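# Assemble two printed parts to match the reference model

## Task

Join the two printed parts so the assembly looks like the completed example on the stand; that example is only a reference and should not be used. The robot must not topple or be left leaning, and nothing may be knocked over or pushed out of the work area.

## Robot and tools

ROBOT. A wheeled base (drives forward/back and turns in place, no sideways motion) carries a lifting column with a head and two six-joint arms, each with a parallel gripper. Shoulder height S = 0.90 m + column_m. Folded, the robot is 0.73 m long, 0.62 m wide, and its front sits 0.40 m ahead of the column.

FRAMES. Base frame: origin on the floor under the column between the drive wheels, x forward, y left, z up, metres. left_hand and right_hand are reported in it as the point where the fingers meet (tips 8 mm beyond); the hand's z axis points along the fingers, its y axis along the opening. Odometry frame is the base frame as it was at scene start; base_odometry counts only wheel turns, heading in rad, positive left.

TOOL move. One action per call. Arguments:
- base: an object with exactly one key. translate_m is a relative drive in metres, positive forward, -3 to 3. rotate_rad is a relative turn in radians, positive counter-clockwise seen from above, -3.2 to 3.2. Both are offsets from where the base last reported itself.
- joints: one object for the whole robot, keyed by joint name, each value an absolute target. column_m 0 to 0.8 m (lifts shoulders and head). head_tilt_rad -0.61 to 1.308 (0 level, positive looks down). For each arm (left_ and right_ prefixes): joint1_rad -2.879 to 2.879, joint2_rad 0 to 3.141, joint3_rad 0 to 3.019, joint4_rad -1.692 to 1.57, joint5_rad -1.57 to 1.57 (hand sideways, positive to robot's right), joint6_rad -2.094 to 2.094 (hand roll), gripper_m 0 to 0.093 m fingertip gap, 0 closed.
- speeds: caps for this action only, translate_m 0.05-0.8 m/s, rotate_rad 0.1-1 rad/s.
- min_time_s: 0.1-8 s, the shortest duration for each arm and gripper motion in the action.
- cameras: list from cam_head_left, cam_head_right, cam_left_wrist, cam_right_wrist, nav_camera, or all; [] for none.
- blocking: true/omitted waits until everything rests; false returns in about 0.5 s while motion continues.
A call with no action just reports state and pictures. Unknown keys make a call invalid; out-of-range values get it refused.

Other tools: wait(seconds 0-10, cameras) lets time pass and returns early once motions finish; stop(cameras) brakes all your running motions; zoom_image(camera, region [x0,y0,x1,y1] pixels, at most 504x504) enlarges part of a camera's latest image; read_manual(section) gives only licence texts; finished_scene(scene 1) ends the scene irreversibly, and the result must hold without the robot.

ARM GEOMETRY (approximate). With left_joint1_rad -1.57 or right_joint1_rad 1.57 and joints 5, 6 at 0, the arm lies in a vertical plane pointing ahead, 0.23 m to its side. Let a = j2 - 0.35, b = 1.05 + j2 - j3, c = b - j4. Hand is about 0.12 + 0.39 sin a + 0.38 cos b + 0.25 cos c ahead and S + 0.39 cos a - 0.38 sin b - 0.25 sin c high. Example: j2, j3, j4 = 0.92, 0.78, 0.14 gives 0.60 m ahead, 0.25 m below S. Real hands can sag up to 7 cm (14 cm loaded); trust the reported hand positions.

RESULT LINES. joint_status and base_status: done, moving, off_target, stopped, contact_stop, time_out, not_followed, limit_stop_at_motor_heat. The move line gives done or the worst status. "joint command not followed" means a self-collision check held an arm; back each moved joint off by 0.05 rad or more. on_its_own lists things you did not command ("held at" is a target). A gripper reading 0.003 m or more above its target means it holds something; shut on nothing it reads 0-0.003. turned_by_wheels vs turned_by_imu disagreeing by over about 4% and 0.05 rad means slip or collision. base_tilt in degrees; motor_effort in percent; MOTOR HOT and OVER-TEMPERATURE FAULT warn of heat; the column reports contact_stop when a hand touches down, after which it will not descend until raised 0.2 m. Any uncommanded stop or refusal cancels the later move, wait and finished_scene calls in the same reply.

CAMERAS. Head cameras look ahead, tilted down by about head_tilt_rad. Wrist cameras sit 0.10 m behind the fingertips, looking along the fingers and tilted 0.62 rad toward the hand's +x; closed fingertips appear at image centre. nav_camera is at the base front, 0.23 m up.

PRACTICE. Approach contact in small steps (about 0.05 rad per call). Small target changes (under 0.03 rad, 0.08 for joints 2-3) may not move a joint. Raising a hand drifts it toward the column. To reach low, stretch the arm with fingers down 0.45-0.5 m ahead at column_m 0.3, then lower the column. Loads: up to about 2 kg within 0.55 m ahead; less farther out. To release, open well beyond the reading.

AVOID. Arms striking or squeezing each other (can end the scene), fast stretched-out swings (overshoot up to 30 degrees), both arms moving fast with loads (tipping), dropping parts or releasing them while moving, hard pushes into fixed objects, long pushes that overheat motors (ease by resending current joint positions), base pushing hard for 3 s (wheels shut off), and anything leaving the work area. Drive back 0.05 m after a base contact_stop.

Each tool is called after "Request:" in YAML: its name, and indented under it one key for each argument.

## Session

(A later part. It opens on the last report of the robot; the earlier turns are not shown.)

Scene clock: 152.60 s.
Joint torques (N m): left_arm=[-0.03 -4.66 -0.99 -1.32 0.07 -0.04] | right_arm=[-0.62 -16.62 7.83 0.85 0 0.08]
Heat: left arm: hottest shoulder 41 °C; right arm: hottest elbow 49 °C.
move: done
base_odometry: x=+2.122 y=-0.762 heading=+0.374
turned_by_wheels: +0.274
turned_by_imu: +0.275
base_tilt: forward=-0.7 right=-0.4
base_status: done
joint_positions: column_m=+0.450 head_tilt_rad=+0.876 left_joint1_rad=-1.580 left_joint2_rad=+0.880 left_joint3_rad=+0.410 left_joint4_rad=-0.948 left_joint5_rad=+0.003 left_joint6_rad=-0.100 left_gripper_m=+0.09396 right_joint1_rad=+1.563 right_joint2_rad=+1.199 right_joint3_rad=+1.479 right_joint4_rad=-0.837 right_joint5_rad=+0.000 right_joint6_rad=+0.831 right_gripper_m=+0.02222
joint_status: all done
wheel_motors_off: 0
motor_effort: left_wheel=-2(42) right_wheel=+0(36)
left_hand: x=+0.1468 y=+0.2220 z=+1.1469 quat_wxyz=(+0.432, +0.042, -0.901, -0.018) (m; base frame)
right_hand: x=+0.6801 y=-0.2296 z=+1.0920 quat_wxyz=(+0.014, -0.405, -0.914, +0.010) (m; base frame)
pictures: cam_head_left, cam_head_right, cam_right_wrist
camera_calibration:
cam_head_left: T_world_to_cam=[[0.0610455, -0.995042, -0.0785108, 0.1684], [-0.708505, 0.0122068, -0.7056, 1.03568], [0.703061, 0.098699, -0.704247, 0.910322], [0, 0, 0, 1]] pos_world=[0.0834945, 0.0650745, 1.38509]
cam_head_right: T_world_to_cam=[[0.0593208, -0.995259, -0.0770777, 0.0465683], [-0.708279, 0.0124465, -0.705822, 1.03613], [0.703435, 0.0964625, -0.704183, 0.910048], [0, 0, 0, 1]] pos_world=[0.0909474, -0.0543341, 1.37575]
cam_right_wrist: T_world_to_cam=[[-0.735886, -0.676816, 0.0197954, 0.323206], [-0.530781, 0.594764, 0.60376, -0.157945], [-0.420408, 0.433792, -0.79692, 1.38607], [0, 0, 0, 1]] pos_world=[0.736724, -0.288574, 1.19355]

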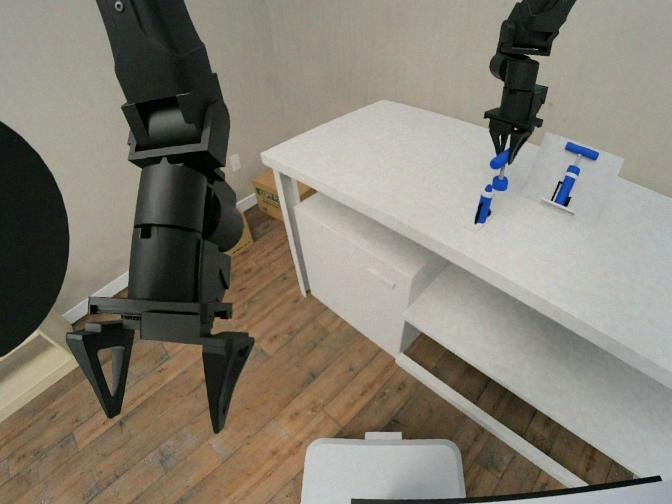

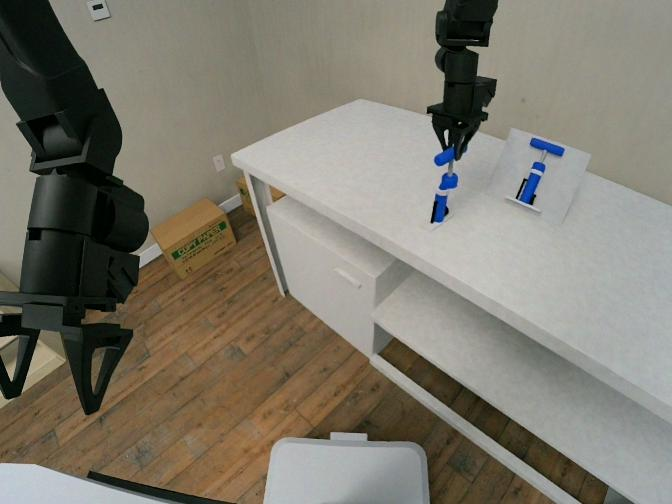

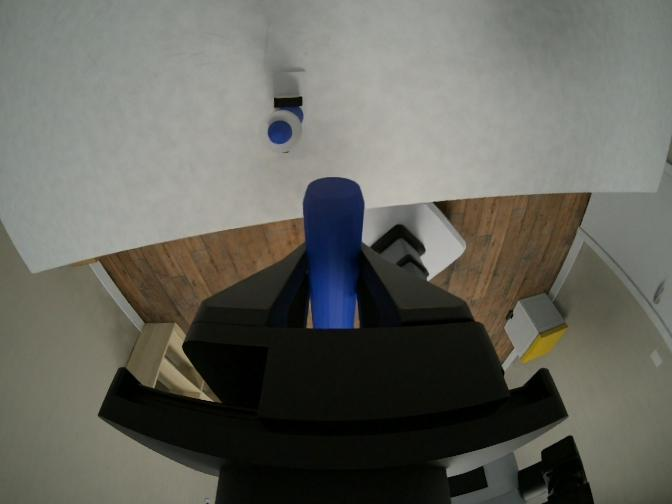

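Request:
move:
  base: {"translate_m":0.056}
  speeds: {"translate_m":0.1}
  cameras: ["cam_right_wrist","cam_head_right","cam_head_left"]

Request:
zoom_image:
  camera: "cam_head_right"
  region: [400, 110, 500, 230]

Request:
zoom_image:
  camera: "cam_head_left"
  region: [440, 110, 540, 230]

Scene clock: 176.17 s.
Joint torques (N m): left_arm=[-0.15 -4.72 -1.09 -1.31 0.07 -0.03] | right_arm=[-0.38 -15.62 7.76 0.84 0.02 0.05]
Heat: left arm: hottest shoulder 40 °C; right arm: hottest elbow 50 °C.
move: done
base_odometry: x=+2.174 y=-0.742 heading=+0.375
turned_by_wheels: +0.001
turned_by_imu: +0.002
base_tilt: forward=-0.7 right=-0.3
base_status: done
joint_positions: column_m=+0.450 head_tilt_rad=+0.876 left_joint1_rad=-1.580 left_joint2_rad=+0.880 left_joint3_rad=+0.410 left_joint4_rad=-0.948 left_joint5_rad=+0.003 left_joint6_rad=-0.100 left_gripper_m=+0.09396 right_joint1_rad=+1.563 right_joint2_rad=+1.200 right_joint3_rad=+1.480 right_joint4_rad=-0.837 right_joint5_rad=+0.000 right_joint6_rad=+0.831 right_gripper_m=+0.02221
joint_status: not commanded
wheel_motors_off: 0
motor_effort: left_wheel=+1(32) right_wheel=+0(47)
left_hand: x=+0.1470 y=+0.2220 z=+1.1468 quat_wxyz=(+0.432, +0.042, -0.901, -0.018) (m; base frame)
right_hand: x=+0.6803 y=-0.2296 z=+1.0918 quat_wxyz=(+0.014, -0.405, -0.914, +0.010) (m; base frame)
pictures: cam_head_left, cam_head_right, cam_right_wrist
camera_calibration:
cam_head_left: T_world_to_cam=[[0.0610455, -0.995042, -0.0785108, 0.1684], [-0.708505, 0.0122068, -0.7056, 1.03568], [0.703061, 0.098699, -0.704247, 0.910322], [0, 0, 0, 1]] pos_world=[0.0834945, 0.0650745, 1.38509]
cam_head_right: T_world_to_cam=[[0.0593208, -0.995259, -0.0770777, 0.0465683], [-0.708279, 0.0124465, -0.705822, 1.03613], [0.703435, 0.0964625, -0.704183, 0.910048], [0, 0, 0, 1]] pos_world=[0.0909474, -0.0543341, 1.37575]
cam_right_wrist: T_world_to_cam=[[-0.73623, -0.676442, 0.0198206, 0.323687], [-0.530467, 0.595044, 0.603761, -0.157871], [-0.420203, 0.433993, -0.796919, 1.3859], [0, 0, 0, 1]] pos_world=[0.736922, -0.288575, 1.19335]

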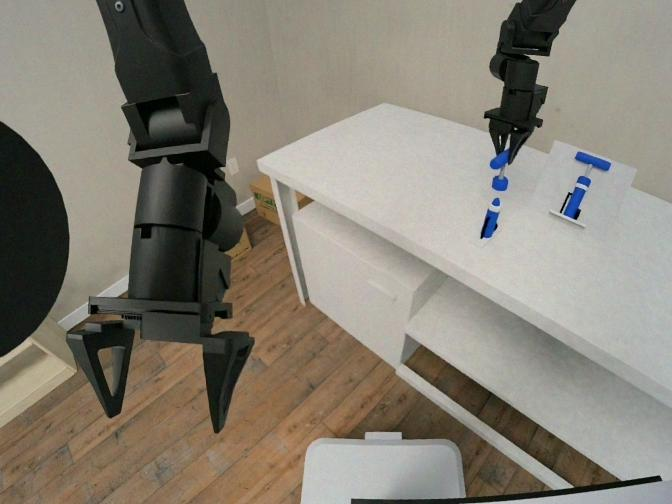

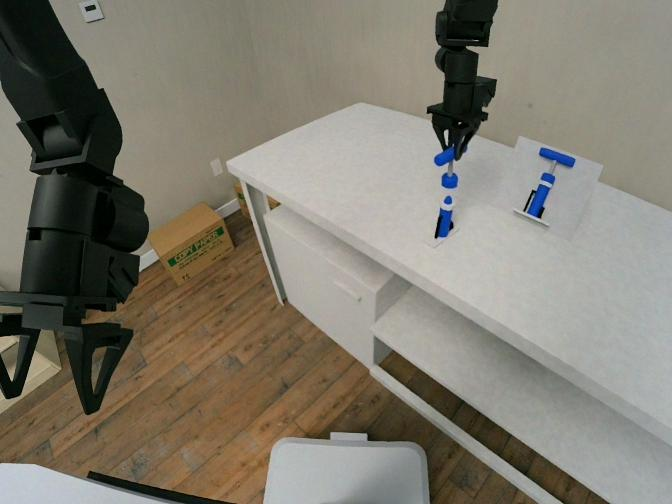

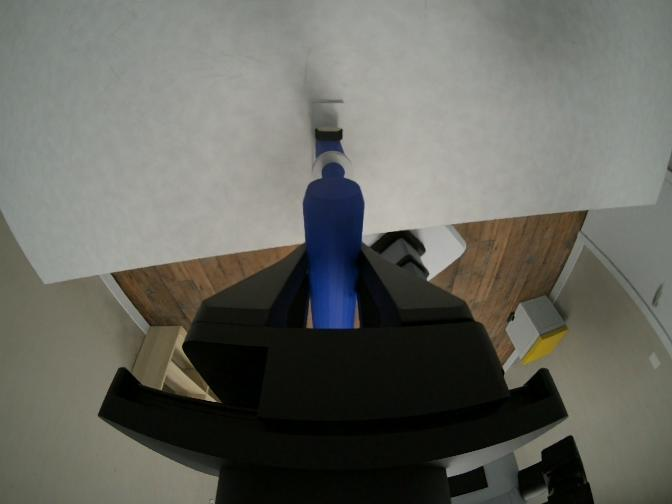

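Scaled by 4.200 from the camera's 672x504 image, which has a finer 960x720 frame.

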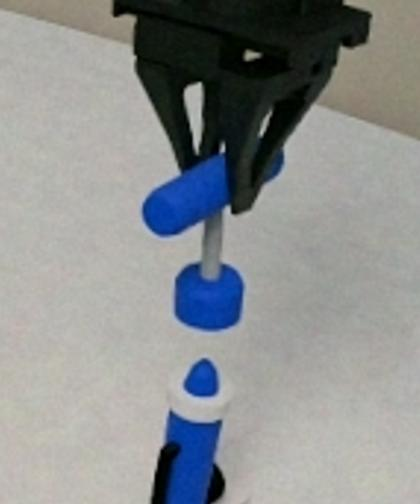

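Scaled by 4.200 from the camera's 672x504 image, which has a finer 960x720 frame.

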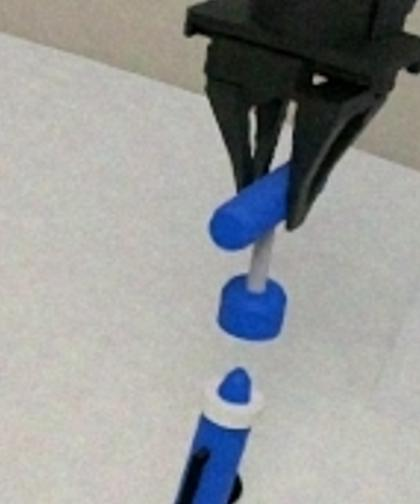

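Request:
move:
  base: {"rotate_rad":-0.011}

Request:
move:
  base: {"translate_m":0.008}
  speeds: {"translate_m":0.05}
  joints: {"column_m":0.425}
  cameras: ["cam_right_wrist","cam_head_right","cam_head_left"]

Request:
zoom_image:
  camera: "cam_head_right"
  region: [410, 130, 480, 230]

Request:
zoom_image:
  camera: "cam_head_left"
  region: [460, 130, 530, 230]

Scene clock: 208.00 s.
Joint torques (N m): left_arm=[-0.15 -4.78 -1.03 -1.31 0.07 -0.03] | right_arm=[-1.08 -16.67 7.9 0.88 -0.02 0.13]
Heat: left arm: hottest shoulder 40 °C; right arm: hottest elbow 51 °C.
move: done
base_odometry: x=+2.174 y=-0.742 heading=+0.364
turned_by_wheels: -0.010
turned_by_imu: -0.009
base_tilt: forward=-0.7 right=-0.4
base_status: done
joint_positions: column_m=+0.450 head_tilt_rad=+0.876 left_joint1_rad=-1.580 left_joint2_rad=+0.880 left_joint3_rad=+0.411 left_joint4_rad=-0.948 left_joint5_rad=+0.004 left_joint6_rad=-0.100 left_gripper_m=+0.09396 right_joint1_rad=+1.564 right_joint2_rad=+1.201 right_joint3_rad=+1.480 right_joint4_rad=-0.837 right_joint5_rad=+0.001 right_joint6_rad=+0.831 right_gripper_m=+0.02221
joint_status: not commanded
wheel_motors_off: 0
motor_effort: left_wheel=-1(33) right_wheel=+0(26)
left_hand: x=+0.1472 y=+0.2220 z=+1.1467 quat_wxyz=(+0.432, +0.042, -0.901, -0.017) (m; base frame)
right_hand: x=+0.6802 y=-0.2293 z=+1.0916 quat_wxyz=(+0.014, -0.405, -0.914, +0.010) (m; base frame)
pictures: none

Scene clock: 208.93 s.
Joint torques (N m): left_arm=[0.09 -4.78 -0.9 -1.35 0.07 -0.03] | right_arm=[-0.03 -16.15 7.69 0.69 -0.01 0.11]
Heat: left arm: hottest shoulder 40 °C; right arm: hottest elbow 51 °C.
move: done
base_odometry: x=+2.181 y=-0.739 heading=+0.365
turned_by_wheels: +0.001
turned_by_imu: +0.001
base_tilt: forward=-0.6 right=-0.4
base_status: done
joint_positions: column_m=+0.425 head_tilt_rad=+0.876 left_joint1_rad=-1.580 left_joint2_rad=+0.880 left_joint3_rad=+0.409 left_joint4_rad=-0.948 left_joint5_rad=+0.004 left_joint6_rad=-0.100 left_gripper_m=+0.09396 right_joint1_rad=+1.564 right_joint2_rad=+1.202 right_joint3_rad=+1.480 right_joint4_rad=-0.837 right_joint5_rad=+0.001 right_joint6_rad=+0.831 right_gripper_m=+0.02221
joint_status: all done
wheel_motors_off: 0
motor_effort: left_wheel=+1(43) right_wheel=+0(27)
left_hand: x=+0.1464 y=+0.2220 z=+1.1221 quat_wxyz=(+0.432, +0.042, -0.901, -0.017) (m; base frame)
right_hand: x=+0.6802 y=-0.2293 z=+1.0661 quat_wxyz=(+0.015, -0.405, -0.914, +0.010) (m; base frame)
pictures: cam_head_left, cam_head_right, cam_right_wrist
camera_calibration:
cam_head_left: T_world_to_cam=[[0.0610455, -0.995042, -0.0785108, 0.166445], [-0.708505, 0.0122068, -0.7056, 1.01811], [0.703061, 0.098699, -0.704247, 0.892787], [0, 0, 0, 1]] pos_world=[0.0834945, 0.0650745, 1.36019]
cam_head_right: T_world_to_cam=[[0.0593208, -0.995259, -0.0770777, 0.0446568], [-0.708279, 0.0124465, -0.705822, 1.01863], [0.703435, 0.0964625, -0.704183, 0.892584], [0, 0, 0, 1]] pos_world=[0.0909474, -0.0543341, 1.35095]
cam_right_wrist: T_world_to_cam=[[-0.736161, -0.676498, 0.0204264, 0.323629], [-0.529846, 0.594828, 0.604518, -0.143872], [-0.421106, 0.4342, -0.796329, 1.36525], [0, 0, 0, 1]] pos_world=[0.736926, -0.288276, 1.16755]

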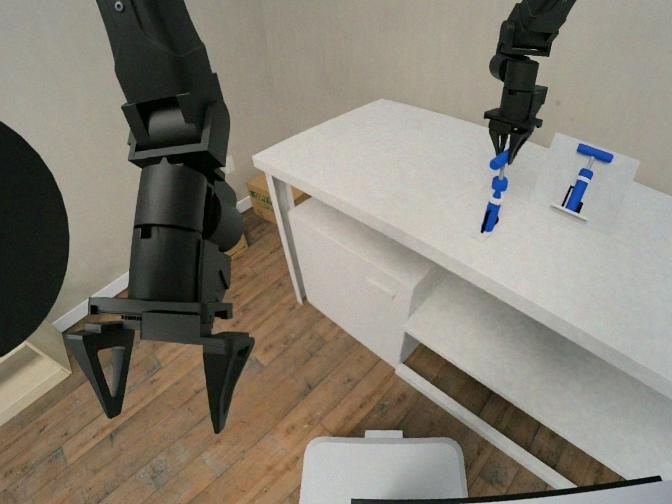

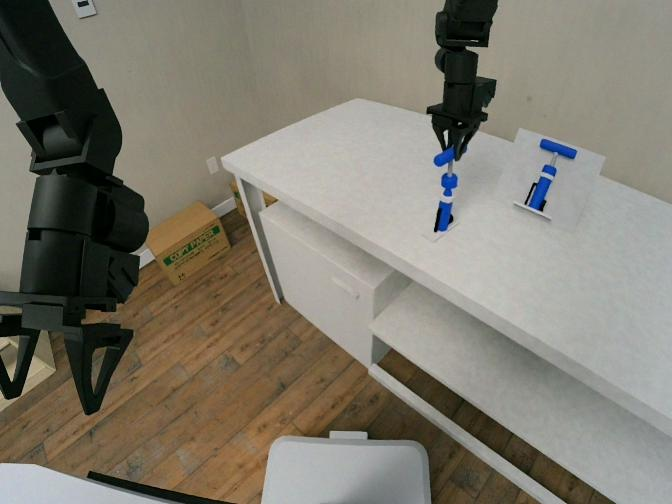

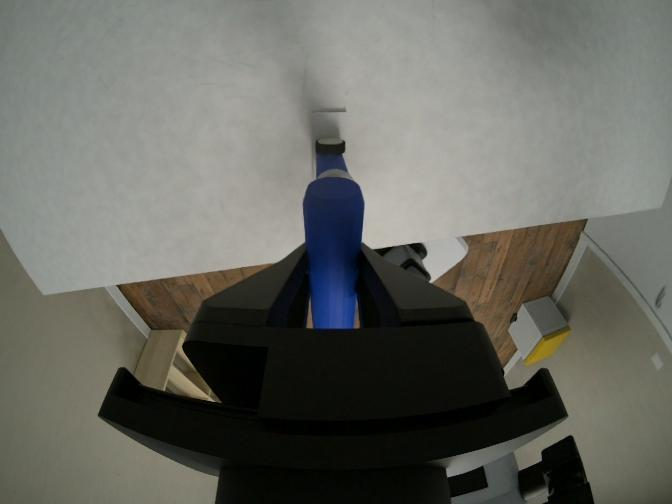

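Scaled by 5.040 from the camera's 672x504 image, which has a finer 960x720 frame.

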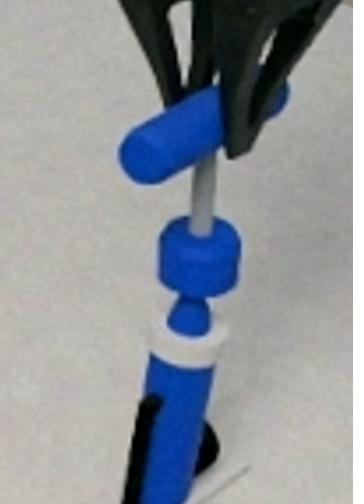

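Scaled by 5.040 from the camera's 672x504 image, which has a finer 960x720 frame.

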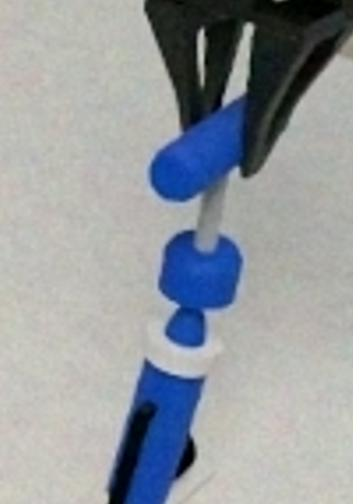

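Request:
move:
  joints: {"column_m":0.4}
  cameras: ["cam_right_wrist","cam_head_right","cam_head_left"]

Request:
zoom_image:
  camera: "cam_head_right"
  region: [410, 130, 480, 230]

Request:
zoom_image:
  camera: "cam_head_left"
  region: [460, 130, 530, 230]

Scene clock: 227.20 s.
Joint torques (N m): left_arm=[-0.09 -4.78 -0.92 -1.31 0.07 -0.03] | right_arm=[-1.44 -16.26 7.42 0.81 0.16 0.03]
Heat: left arm: hottest shoulder 40 °C; right arm: hottest elbow 51 °C.
move: done
base_odometry: x=+2.181 y=-0.739 heading=+0.366
turned_by_wheels: +0.000
turned_by_imu: +0.001
base_tilt: forward=-0.6 right=-0.4
base_status: not commanded
joint_positions: column_m=+0.400 head_tilt_rad=+0.876 left_joint1_rad=-1.580 left_joint2_rad=+0.880 left_joint3_rad=+0.409 left_joint4_rad=-0.948 left_joint5_rad=+0.004 left_joint6_rad=-0.100 left_gripper_m=+0.09396 right_joint1_rad=+1.564 right_joint2_rad=+1.201 right_joint3_rad=+1.487 right_joint4_rad=-0.837 right_joint5_rad=-0.004 right_joint6_rad=+0.832 right_gripper_m=+0.02221
joint_status: all done
wheel_motors_off: 0
motor_effort: left_wheel=+3(3) right_wheel=+0(2)
left_hand: x=+0.1464 y=+0.2220 z=+1.0971 quat_wxyz=(+0.432, +0.042, -0.901, -0.017) (m; base frame)
right_hand: x=+0.6835 y=-0.2286 z=+1.0431 quat_wxyz=(+0.013, -0.406, -0.914, +0.007) (m; base frame)
pictures: cam_head_left, cam_head_right, cam_right_wrist
camera_calibration:
cam_head_left: T_world_to_cam=[[0.0610455, -0.995042, -0.0785108, 0.164482], [-0.708505, 0.0122068, -0.7056, 1.00047], [0.703061, 0.098699, -0.704247, 0.875181], [0, 0, 0, 1]] pos_world=[0.0834945, 0.0650745, 1.33519]
cam_head_right: T_world_to_cam=[[0.0593208, -0.995259, -0.0770777, 0.0427299], [-0.708279, 0.0124465, -0.705822, 1.00098], [0.703435, 0.0964625, -0.704183, 0.874979], [0, 0, 0, 1]] pos_world=[0.0909474, -0.0543341, 1.32595]
cam_right_wrist: T_world_to_cam=[[-0.736588, -0.676224, 0.0125999, 0.335609], [-0.533687, 0.59257, 0.603356, -0.12532], [-0.41547, 0.437701, -0.797372, 1.34613], [0, 0, 0, 1]] pos_world=[0.739599, -0.287993, 1.14475]

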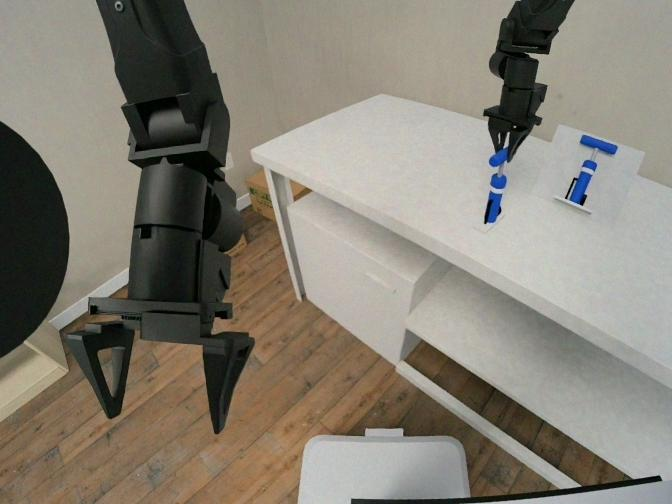

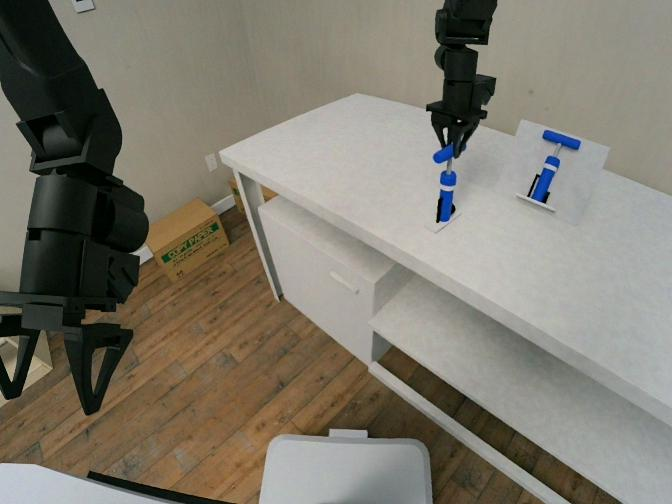

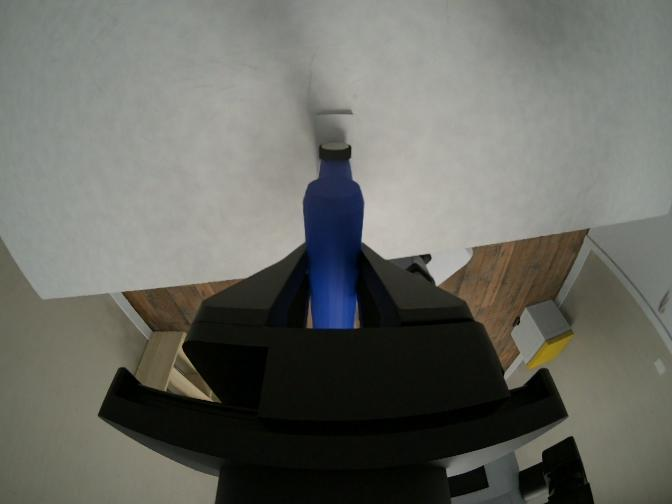

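Scaled by 5.040 from the camera's 672x504 image, which has a finer 960x720 frame.

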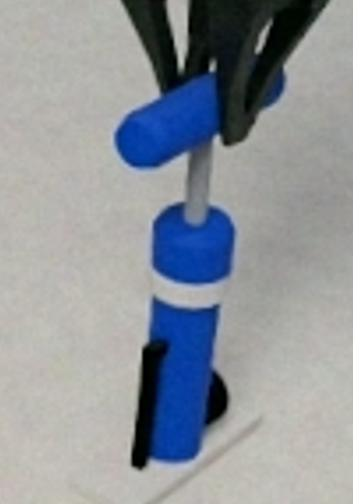

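Scaled by 5.040 from the camera's 672x504 image, which has a finer 960x720 frame.

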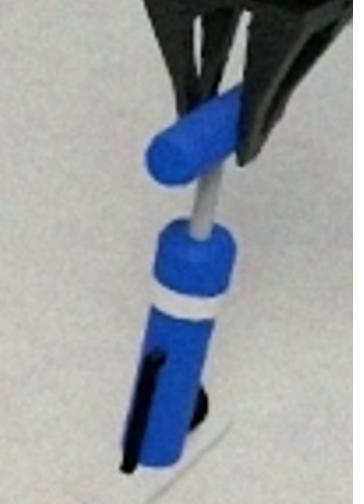

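Request:
move:
  joints: {"column_m":0.388}
  cameras: ["cam_right_wrist","cam_head_right","cam_head_left"]

Request:
zoom_image:
  camera: "cam_head_right"
  region: [410, 130, 480, 230]

Request:
zoom_image:
  camera: "cam_head_left"
  region: [550, 120, 650, 220]

Request:
zoom_image:
  camera: "cam_head_left"
  region: [460, 130, 530, 230]

Scene clock: 233.73 s.
Joint torques (N m): left_arm=[-0.03 -4.72 -0.96 -1.32 0.06 -0.03] | right_arm=[-0.67 -14.86 7.38 1.31 0.23 0.04]
Heat: left arm: hottest shoulder 40 °C; right arm: hottest elbow 50 °C.
move: done
base_odometry: x=+2.181 y=-0.739 heading=+0.366
turned_by_wheels: +0.000
turned_by_imu: +0.001
base_tilt: forward=-0.7 right=-0.4
base_status: not commanded
joint_positions: column_m=+0.388 head_tilt_rad=+0.876 left_joint1_rad=-1.580 left_joint2_rad=+0.880 left_joint3_rad=+0.409 left_joint4_rad=-0.948 left_joint5_rad=+0.004 left_joint6_rad=-0.100 left_gripper_m=+0.09396 right_joint1_rad=+1.564 right_joint2_rad=+1.181 right_joint3_rad=+1.487 right_joint4_rad=-0.850 right_joint5_rad=-0.005 right_joint6_rad=+0.832 right_gripper_m=+0.02221
joint_status: all done
wheel_motors_off: 0
motor_effort: left_wheel=+2(3) right_wheel=-1(2)
left_hand: x=+0.1464 y=+0.2220 z=+1.0851 quat_wxyz=(+0.432, +0.042, -0.901, -0.017) (m; base frame)
right_hand: x=+0.6855 y=-0.2283 z=+1.0426 quat_wxyz=(+0.009, -0.406, -0.914, +0.005) (m; base frame)
pictures: cam_head_left, cam_head_right, cam_right_wrist
camera_calibration:
cam_head_left: T_world_to_cam=[[0.0610455, -0.995042, -0.0785108, 0.16354], [-0.708505, 0.0122068, -0.7056, 0.992007], [0.703061, 0.098699, -0.704247, 0.86673], [0, 0, 0, 1]] pos_world=[0.0834945, 0.0650745, 1.32319]
cam_head_right: T_world_to_cam=[[0.0593208, -0.995259, -0.0770777, 0.0418049], [-0.708279, 0.0124465, -0.705822, 0.99251], [0.703435, 0.0964625, -0.704183, 0.866529], [0, 0, 0, 1]] pos_world=[0.0909474, -0.0543341, 1.31395]
cam_right_wrist: T_world_to_cam=[[-0.736644, -0.676252, 0.00624374, 0.343915], [-0.538289, 0.591899, 0.599916, -0.117543], [-0.40939, 0.438564, -0.800038, 1.34517], [0, 0, 0, 1]] pos_world=[0.740771, -0.287797, 1.14456]

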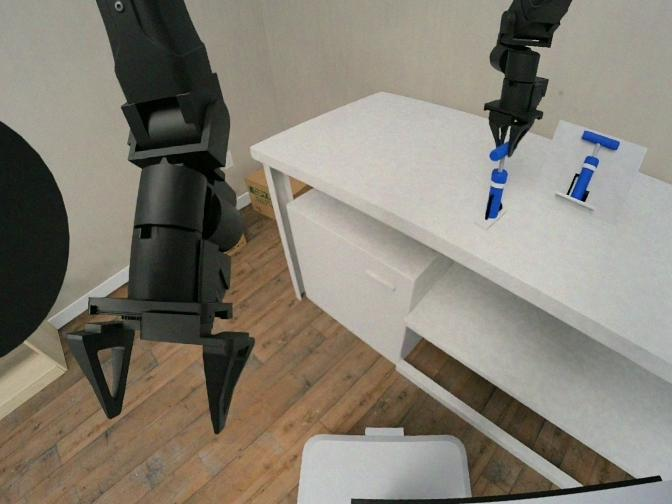

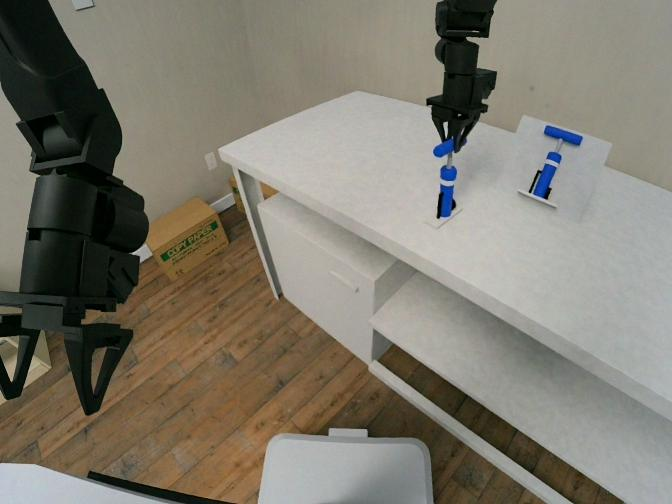

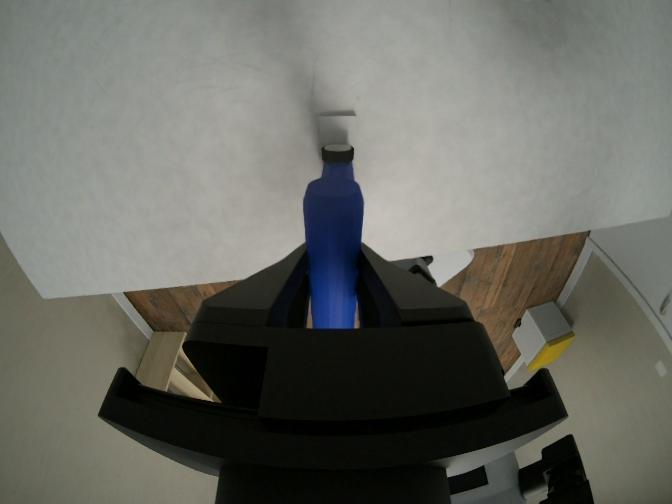

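Scaled by 5.040 from the camera's 672x504 image, which has a finer 960x720 frame.

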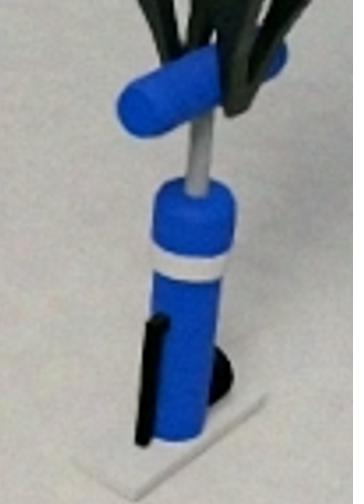

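Scaled by 5.040 from the camera's 672x504 image, which has a finer 960x720 frame.

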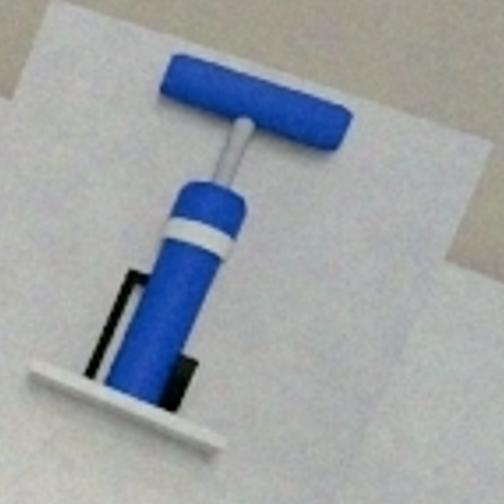

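Scaled by 5.040 from the camera's 672x504 image, which has a finer 960x720 frame.

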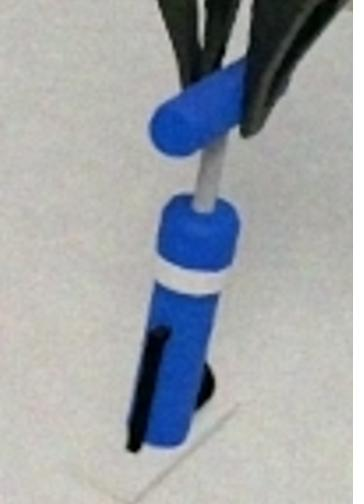

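Request:
move:
  joints: {"column_m":0.401}
  cameras: ["cam_right_wrist","cam_head_right","cam_head_left"]

Request:
zoom_image:
  camera: "cam_head_right"
  region: [410, 130, 480, 230]

Scene clock: 242.93 s.
Joint torques (N m): left_arm=[0.09 -4.66 -1.01 -1.32 0.06 -0.03] | right_arm=[-0.79 -16.15 7.53 1.09 0.13 0.06]
Heat: left arm: hottest shoulder 40 °C; right arm: hottest elbow 50 °C.
move: done
base_odometry: x=+2.181 y=-0.739 heading=+0.366
turned_by_wheels: +0.000
turned_by_imu: +0.001
base_tilt: forward=-0.7 right=-0.4
base_status: not commanded
joint_positions: column_m=+0.401 head_tilt_rad=+0.876 left_joint1_rad=-1.580 left_joint2_rad=+0.880 left_joint3_rad=+0.409 left_joint4_rad=-0.948 left_joint5_rad=+0.004 left_joint6_rad=-0.100 left_gripper_m=+0.09396 right_joint1_rad=+1.564 right_joint2_rad=+1.196 right_joint3_rad=+1.487 right_joint4_rad=-0.842 right_joint5_rad=-0.002 right_joint6_rad=+0.832 right_gripper_m=+0.02221
joint_status: all done
wheel_motors_off: 0
motor_effort: left_wheel=+2(4) right_wheel=-1(2)
left_hand: x=+0.1464 y=+0.2220 z=+1.0980 quat_wxyz=(+0.432, +0.042, -0.901, -0.017) (m; base frame)
right_hand: x=+0.6839 y=-0.2287 z=+1.0472 quat_wxyz=(+0.012, -0.406, -0.914, +0.007) (m; base frame)
pictures: cam_head_left, cam_head_right, cam_right_wrist
camera_calibration:
cam_head_left: T_world_to_cam=[[0.0610455, -0.995042, -0.0785108, 0.164553], [-0.708505, 0.0122068, -0.7056, 1.00111], [0.703061, 0.098699, -0.704247, 0.875814], [0, 0, 0, 1]] pos_world=[0.0834945, 0.0650745, 1.33609]
cam_head_right: T_world_to_cam=[[0.0593208, -0.995259, -0.0770777, 0.0427992], [-0.708279, 0.0124465, -0.705822, 1.00162], [0.703435, 0.0964625, -0.704183, 0.875613], [0, 0, 0, 1]] pos_world=[0.0909474, -0.0543341, 1.32685]
cam_right_wrist: T_world_to_cam=[[-0.736579, -0.676241, 0.0122247, 0.336054], [-0.534652, 0.593236, 0.601846, -0.125057], [-0.414245, 0.436771, -0.798518, 1.34975], [0, 0, 0, 1]] pos_world=[0.739794, -0.288088, 1.14895]

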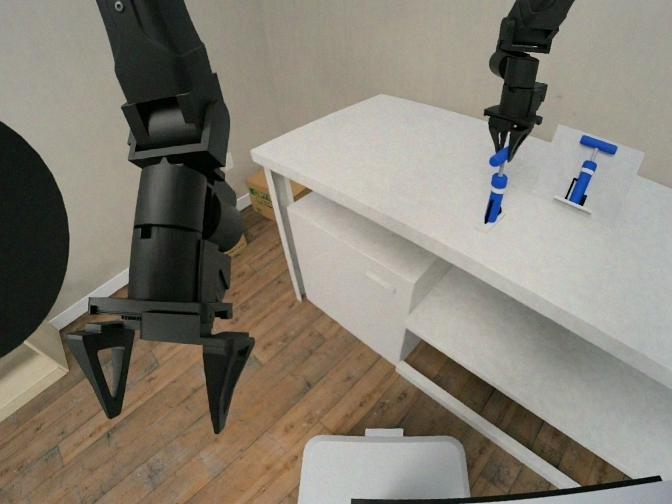

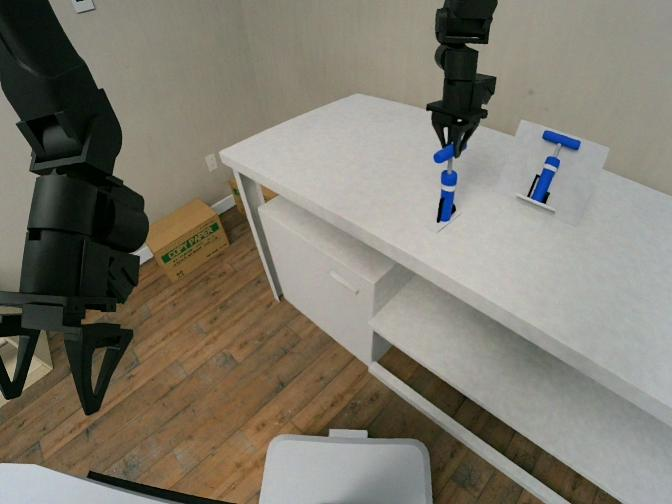

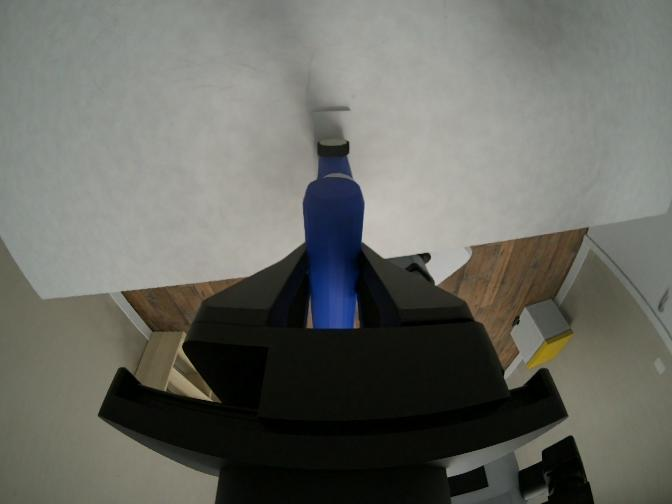

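Scaled by 5.040 from the camera's 672x504 image, which has a finer 960x720 frame.

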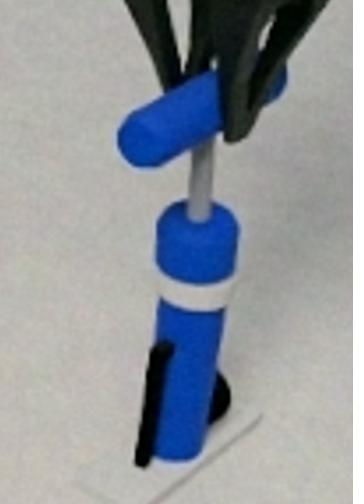

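Request:
move:
  joints: {"column_m":0.394}

Request:
move:
  joints: {"right_gripper_m":0.06}
  min_time_s: 3
  cameras: ["cam_right_wrist","cam_head_right","cam_head_left"]

Request:
zoom_image:
  camera: "cam_head_right"
  region: [410, 130, 480, 230]

Request:
zoom_image:
  camera: "cam_head_left"
  region: [460, 130, 530, 230]

Scene clock: 248.50 s.
Joint torques (N m): left_arm=[0.03 -4.6 -1.03 -1.33 0.05 -0.02] | right_arm=[-0.38 -16.32 6.99 0.92 0.2 0.09]
Heat: left arm: hottest shoulder 40 °C; right arm: hottest elbow 50 °C.
move: done
base_odometry: x=+2.181 y=-0.739 heading=+0.366
turned_by_wheels: +0.000
turned_by_imu: +0.001
base_tilt: forward=-0.6 right=-0.4
base_status: not commanded
joint_positions: column_m=+0.394 head_tilt_rad=+0.876 left_joint1_rad=-1.580 left_joint2_rad=+0.880 left_joint3_rad=+0.409 left_joint4_rad=-0.948 left_joint5_rad=+0.004 left_joint6_rad=-0.100 left_gripper_m=+0.09396 right_joint1_rad=+1.564 right_joint2_rad=+1.192 right_joint3_rad=+1.490 right_joint4_rad=-0.841 right_joint5_rad=-0.003 right_joint6_rad=+0.832 right_gripper_m=+0.02221
joint_status: all done
wheel_motors_off: 0
motor_effort: left_wheel=+2(3) right_wheel=+0(3)
left_hand: x=+0.1464 y=+0.2220 z=+1.0911 quat_wxyz=(+0.432, +0.042, -0.901, -0.017) (m; base frame)
right_hand: x=+0.6866 y=-0.2287 z=+1.0430 quat_wxyz=(+0.009, -0.406, -0.914, +0.006) (m; base frame)
pictures: none

Scene clock: 251.80 s.
Joint torques (N m): left_arm=[-0.09 -4.72 -0.95 -1.32 0.07 -0.04] | right_arm=[-0.15 -15.03 6.93 0.94 0.14 0.06]
Heat: left arm: hottest shoulder 40 °C; right arm: hottest elbow 50 °C.
move: done
base_odometry: x=+2.181 y=-0.739 heading=+0.366
turned_by_wheels: +0.000
turned_by_imu: +0.001
base_tilt: forward=-0.6 right=-0.4
base_status: not commanded
joint_positions: column_m=+0.394 head_tilt_rad=+0.876 left_joint1_rad=-1.580 left_joint2_rad=+0.880 left_joint3_rad=+0.409 left_joint4_rad=-0.948 left_joint5_rad=+0.004 left_joint6_rad=-0.100 left_gripper_m=+0.09396 right_joint1_rad=+1.564 right_joint2_rad=+1.196 right_joint3_rad=+1.490 right_joint4_rad=-0.840 right_joint5_rad=-0.002 right_joint6_rad=+0.832 right_gripper_m=+0.05995
joint_status: all done
wheel_motors_off: 0
motor_effort: left_wheel=+3(4) right_wheel=-2(3)
left_hand: x=+0.1464 y=+0.2220 z=+1.0911 quat_wxyz=(+0.432, +0.042, -0.901, -0.017) (m; base frame)
right_hand: x=+0.6858 y=-0.2288 z=+1.0409 quat_wxyz=(+0.010, -0.406, -0.914, +0.007) (m; base frame)
pictures: cam_head_left, cam_head_right, cam_right_wrist
camera_calibration:
cam_head_left: T_world_to_cam=[[0.0610455, -0.995042, -0.0785108, 0.164011], [-0.708505, 0.0122068, -0.7056, 0.99624], [0.703061, 0.098699, -0.704247, 0.870955], [0, 0, 0, 1]] pos_world=[0.0834945, 0.0650745, 1.32919]
cam_head_right: T_world_to_cam=[[0.0593208, -0.995259, -0.0770777, 0.0422674], [-0.708279, 0.0124465, -0.705822, 0.996745], [0.703435, 0.0964625, -0.704183, 0.870754], [0, 0, 0, 1]] pos_world=[0.0909474, -0.0543341, 1.31995]
cam_right_wrist: T_world_to_cam=[[-0.736576, -0.676285, 0.00967875, 0.340119], [-0.537002, 0.593456, 0.599531, -0.116146], [-0.411198, 0.436403, -0.800293, 1.34516], [0, 0, 0, 1]] pos_world=[0.741279, -0.288086, 1.14286]

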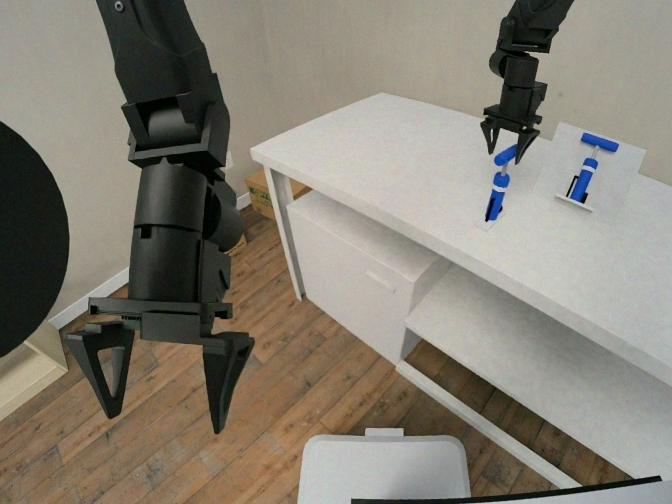

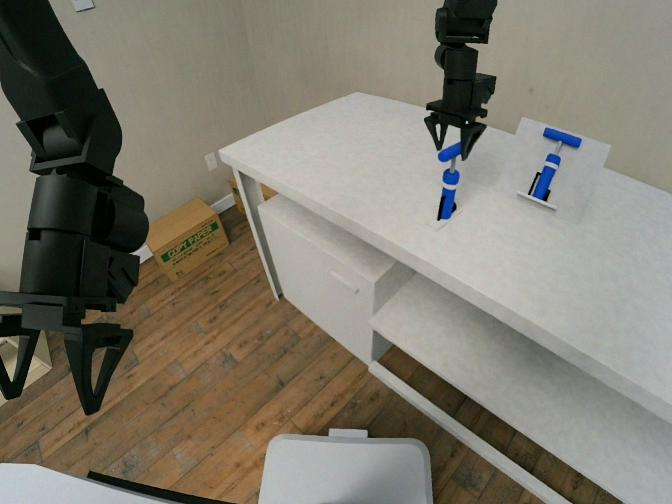

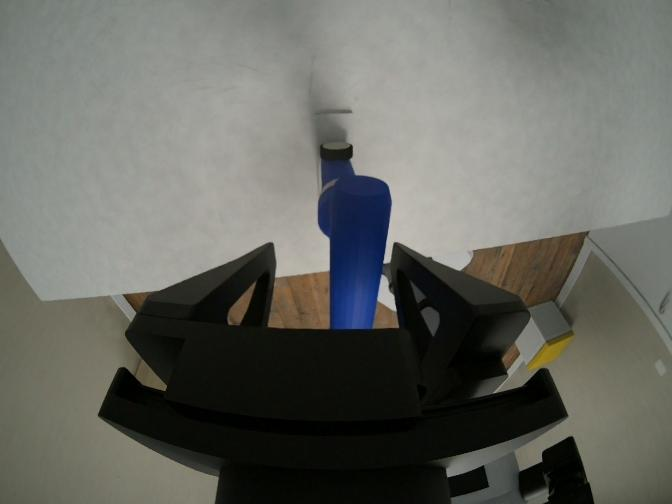

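Scaled by 5.040 from the camera's 672x504 image, which has a finer 960x720 frame.

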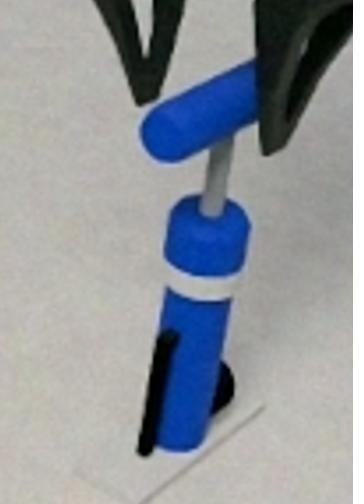

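Scaled by 5.040 from the camera's 672x504 image, which has a finer 960x720 frame.

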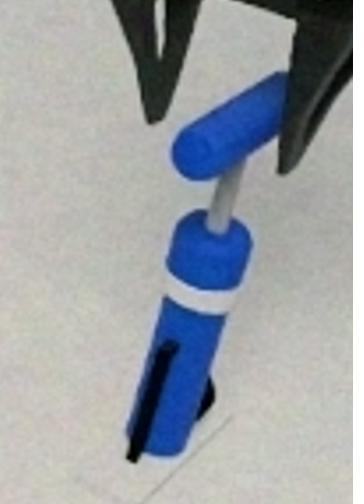

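Request:
move:
  joints: {"right_gripper_m":0.093}
  min_time_s: 2

Request:
move:
  joints: {"column_m":0.5}
  cameras: ["cam_right_wrist","cam_head_right","cam_head_left"]

Request:
zoom_image:
  camera: "cam_head_right"
  region: [390, 150, 510, 270]

Request:
zoom_image:
  camera: "cam_right_wrist"
  region: [250, 80, 450, 260]

Request:
zoom_image:
  camera: "cam_head_left"
  region: [440, 140, 640, 280]

Scene clock: 274.93 s.
Joint torques (N m): left_arm=[-0.03 -4.72 -0.96 -1.32 0.06 -0.04] | right_arm=[-0.62 -15.74 6.91 0.87 0.14 0.08]
Heat: left arm: hottest shoulder 40 °C; right arm: hottest elbow 49 °C.
move: done
base_odometry: x=+2.181 y=-0.739 heading=+0.366
turned_by_wheels: +0.000
turned_by_imu: +0.002
base_tilt: forward=-0.7 right=-0.4
base_status: not commanded
joint_positions: column_m=+0.394 head_tilt_rad=+0.876 left_joint1_rad=-1.580 left_joint2_rad=+0.880 left_joint3_rad=+0.409 left_joint4_rad=-0.948 left_joint5_rad=+0.004 left_joint6_rad=-0.100 left_gripper_m=+0.09396 right_joint1_rad=+1.564 right_joint2_rad=+1.196 right_joint3_rad=+1.490 right_joint4_rad=-0.840 right_joint5_rad=-0.002 right_joint6_rad=+0.832 right_gripper_m=+0.09293
joint_status: all done
wheel_motors_off: 0
motor_effort: left_wheel=+2(4) right_wheel=+0(2)
left_hand: x=+0.1464 y=+0.2220 z=+1.0911 quat_wxyz=(+0.432, +0.042, -0.901, -0.017) (m; base frame)
right_hand: x=+0.6858 y=-0.2288 z=+1.0409 quat_wxyz=(+0.010, -0.406, -0.914, +0.007) (m; base frame)
pictures: none

Scene clock: 276.90 s.
Joint torques (N m): left_arm=[0.09 -4.84 -0.96 -1.33 0.07 -0.03] | right_arm=[-0.32 -15.97 7.09 1.07 0.11 0.08]
Heat: left arm: hottest shoulder 40 °C; right arm: hottest elbow 49 °C.
move: done
base_odometry: x=+2.181 y=-0.739 heading=+0.366
turned_by_wheels: +0.000
turned_by_imu: +0.001
base_tilt: forward=-0.6 right=-0.4
base_status: not commanded
joint_positions: column_m=+0.500 head_tilt_rad=+0.876 left_joint1_rad=-1.580 left_joint2_rad=+0.880 left_joint3_rad=+0.409 left_joint4_rad=-0.948 left_joint5_rad=+0.004 left_joint6_rad=-0.100 left_gripper_m=+0.09396 right_joint1_rad=+1.564 right_joint2_rad=+1.197 right_joint3_rad=+1.490 right_joint4_rad=-0.840 right_joint5_rad=-0.002 right_joint6_rad=+0.832 right_gripper_m=+0.09293
joint_status: all done
wheel_motors_off: 0
motor_effort: left_wheel=+2(4) right_wheel=+0(3)
left_hand: x=+0.1464 y=+0.2220 z=+1.1970 quat_wxyz=(+0.432, +0.042, -0.901, -0.017) (m; base frame)
right_hand: x=+0.6855 y=-0.2288 z=+1.1461 quat_wxyz=(+0.010, -0.406, -0.914, +0.007) (m; base frame)
pictures: cam_head_left, cam_head_right, cam_right_wrist
camera_calibration:
cam_head_left: T_world_to_cam=[[0.0610455, -0.995042, -0.0785108, 0.172325], [-0.708505, 0.0122068, -0.7056, 1.07096], [0.703061, 0.098699, -0.704247, 0.945535], [0, 0, 0, 1]] pos_world=[0.0834945, 0.0650745, 1.43509]
cam_head_right: T_world_to_cam=[[0.0593208, -0.995259, -0.0770777, 0.0504222], [-0.708279, 0.0124465, -0.705822, 1.07142], [0.703435, 0.0964625, -0.704183, 0.945257], [0, 0, 0, 1]] pos_world=[0.0909474, -0.0543341, 1.42575]
cam_right_wrist: T_world_to_cam=[[-0.736551, -0.676299, 0.0105783, 0.337811], [-0.536277, 0.593442, 0.600195, -0.18069], [-0.412189, 0.436401, -0.799784, 1.42937], [0, 0, 0, 1]] pos_world=[0.741084, -0.288086, 1.24806]

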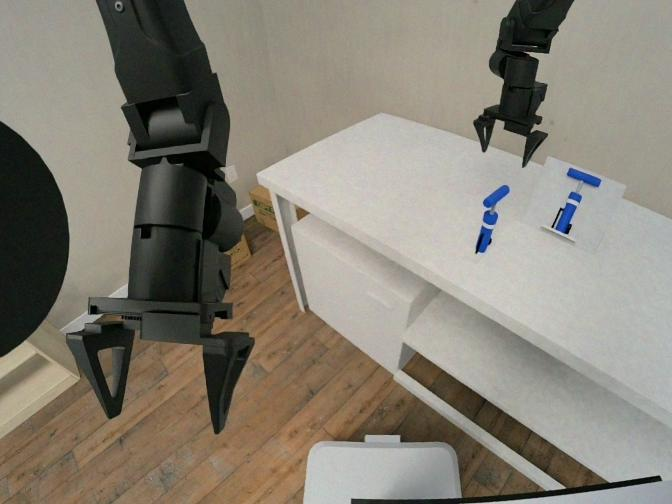

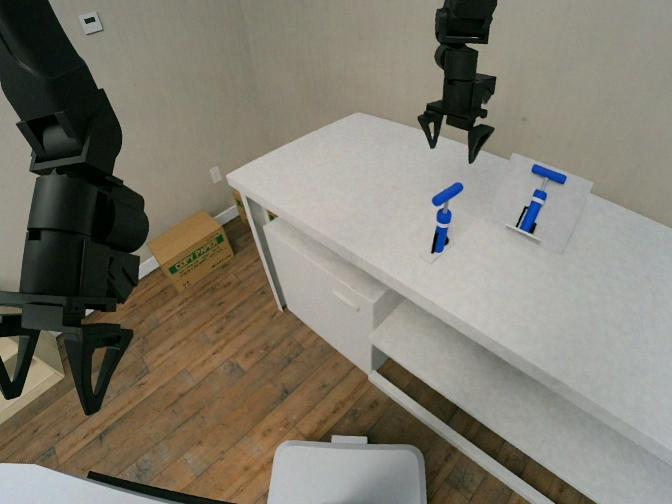

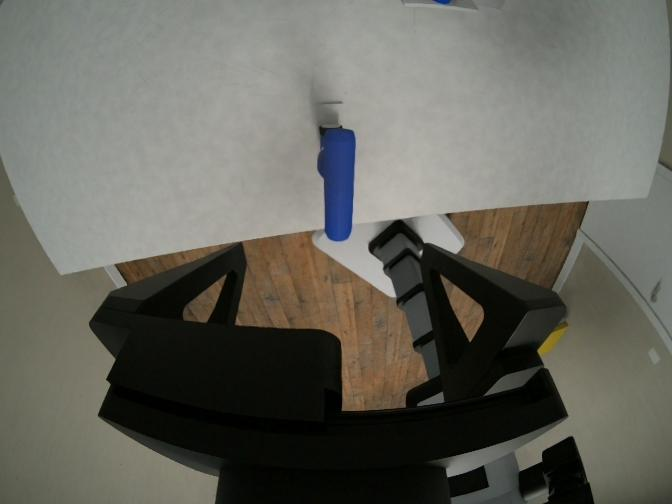

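Scaled by 4.200 from the camera's 672x504 image, which has a finer 960x720 frame.

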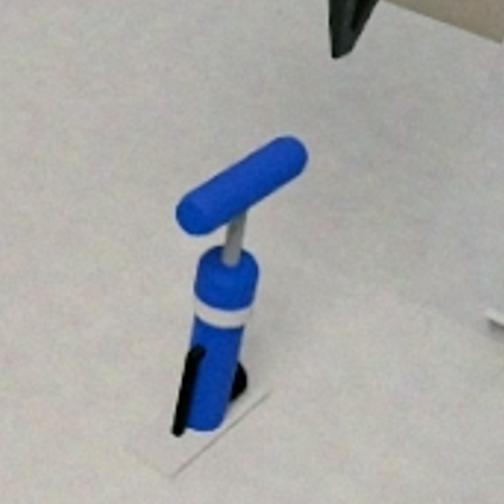

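Scaled by 2.520 from the camera's 672x504 image, which has a finer 960x720 frame.

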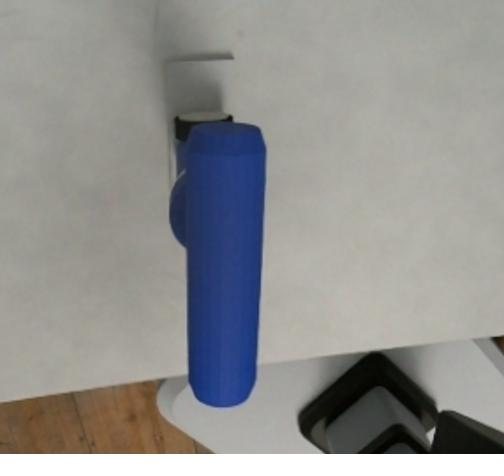

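Scaled by 2.520 from the camera's 672x504 image, which has a finer 960x720 frame.

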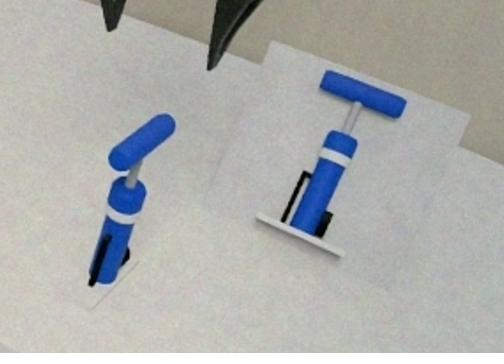

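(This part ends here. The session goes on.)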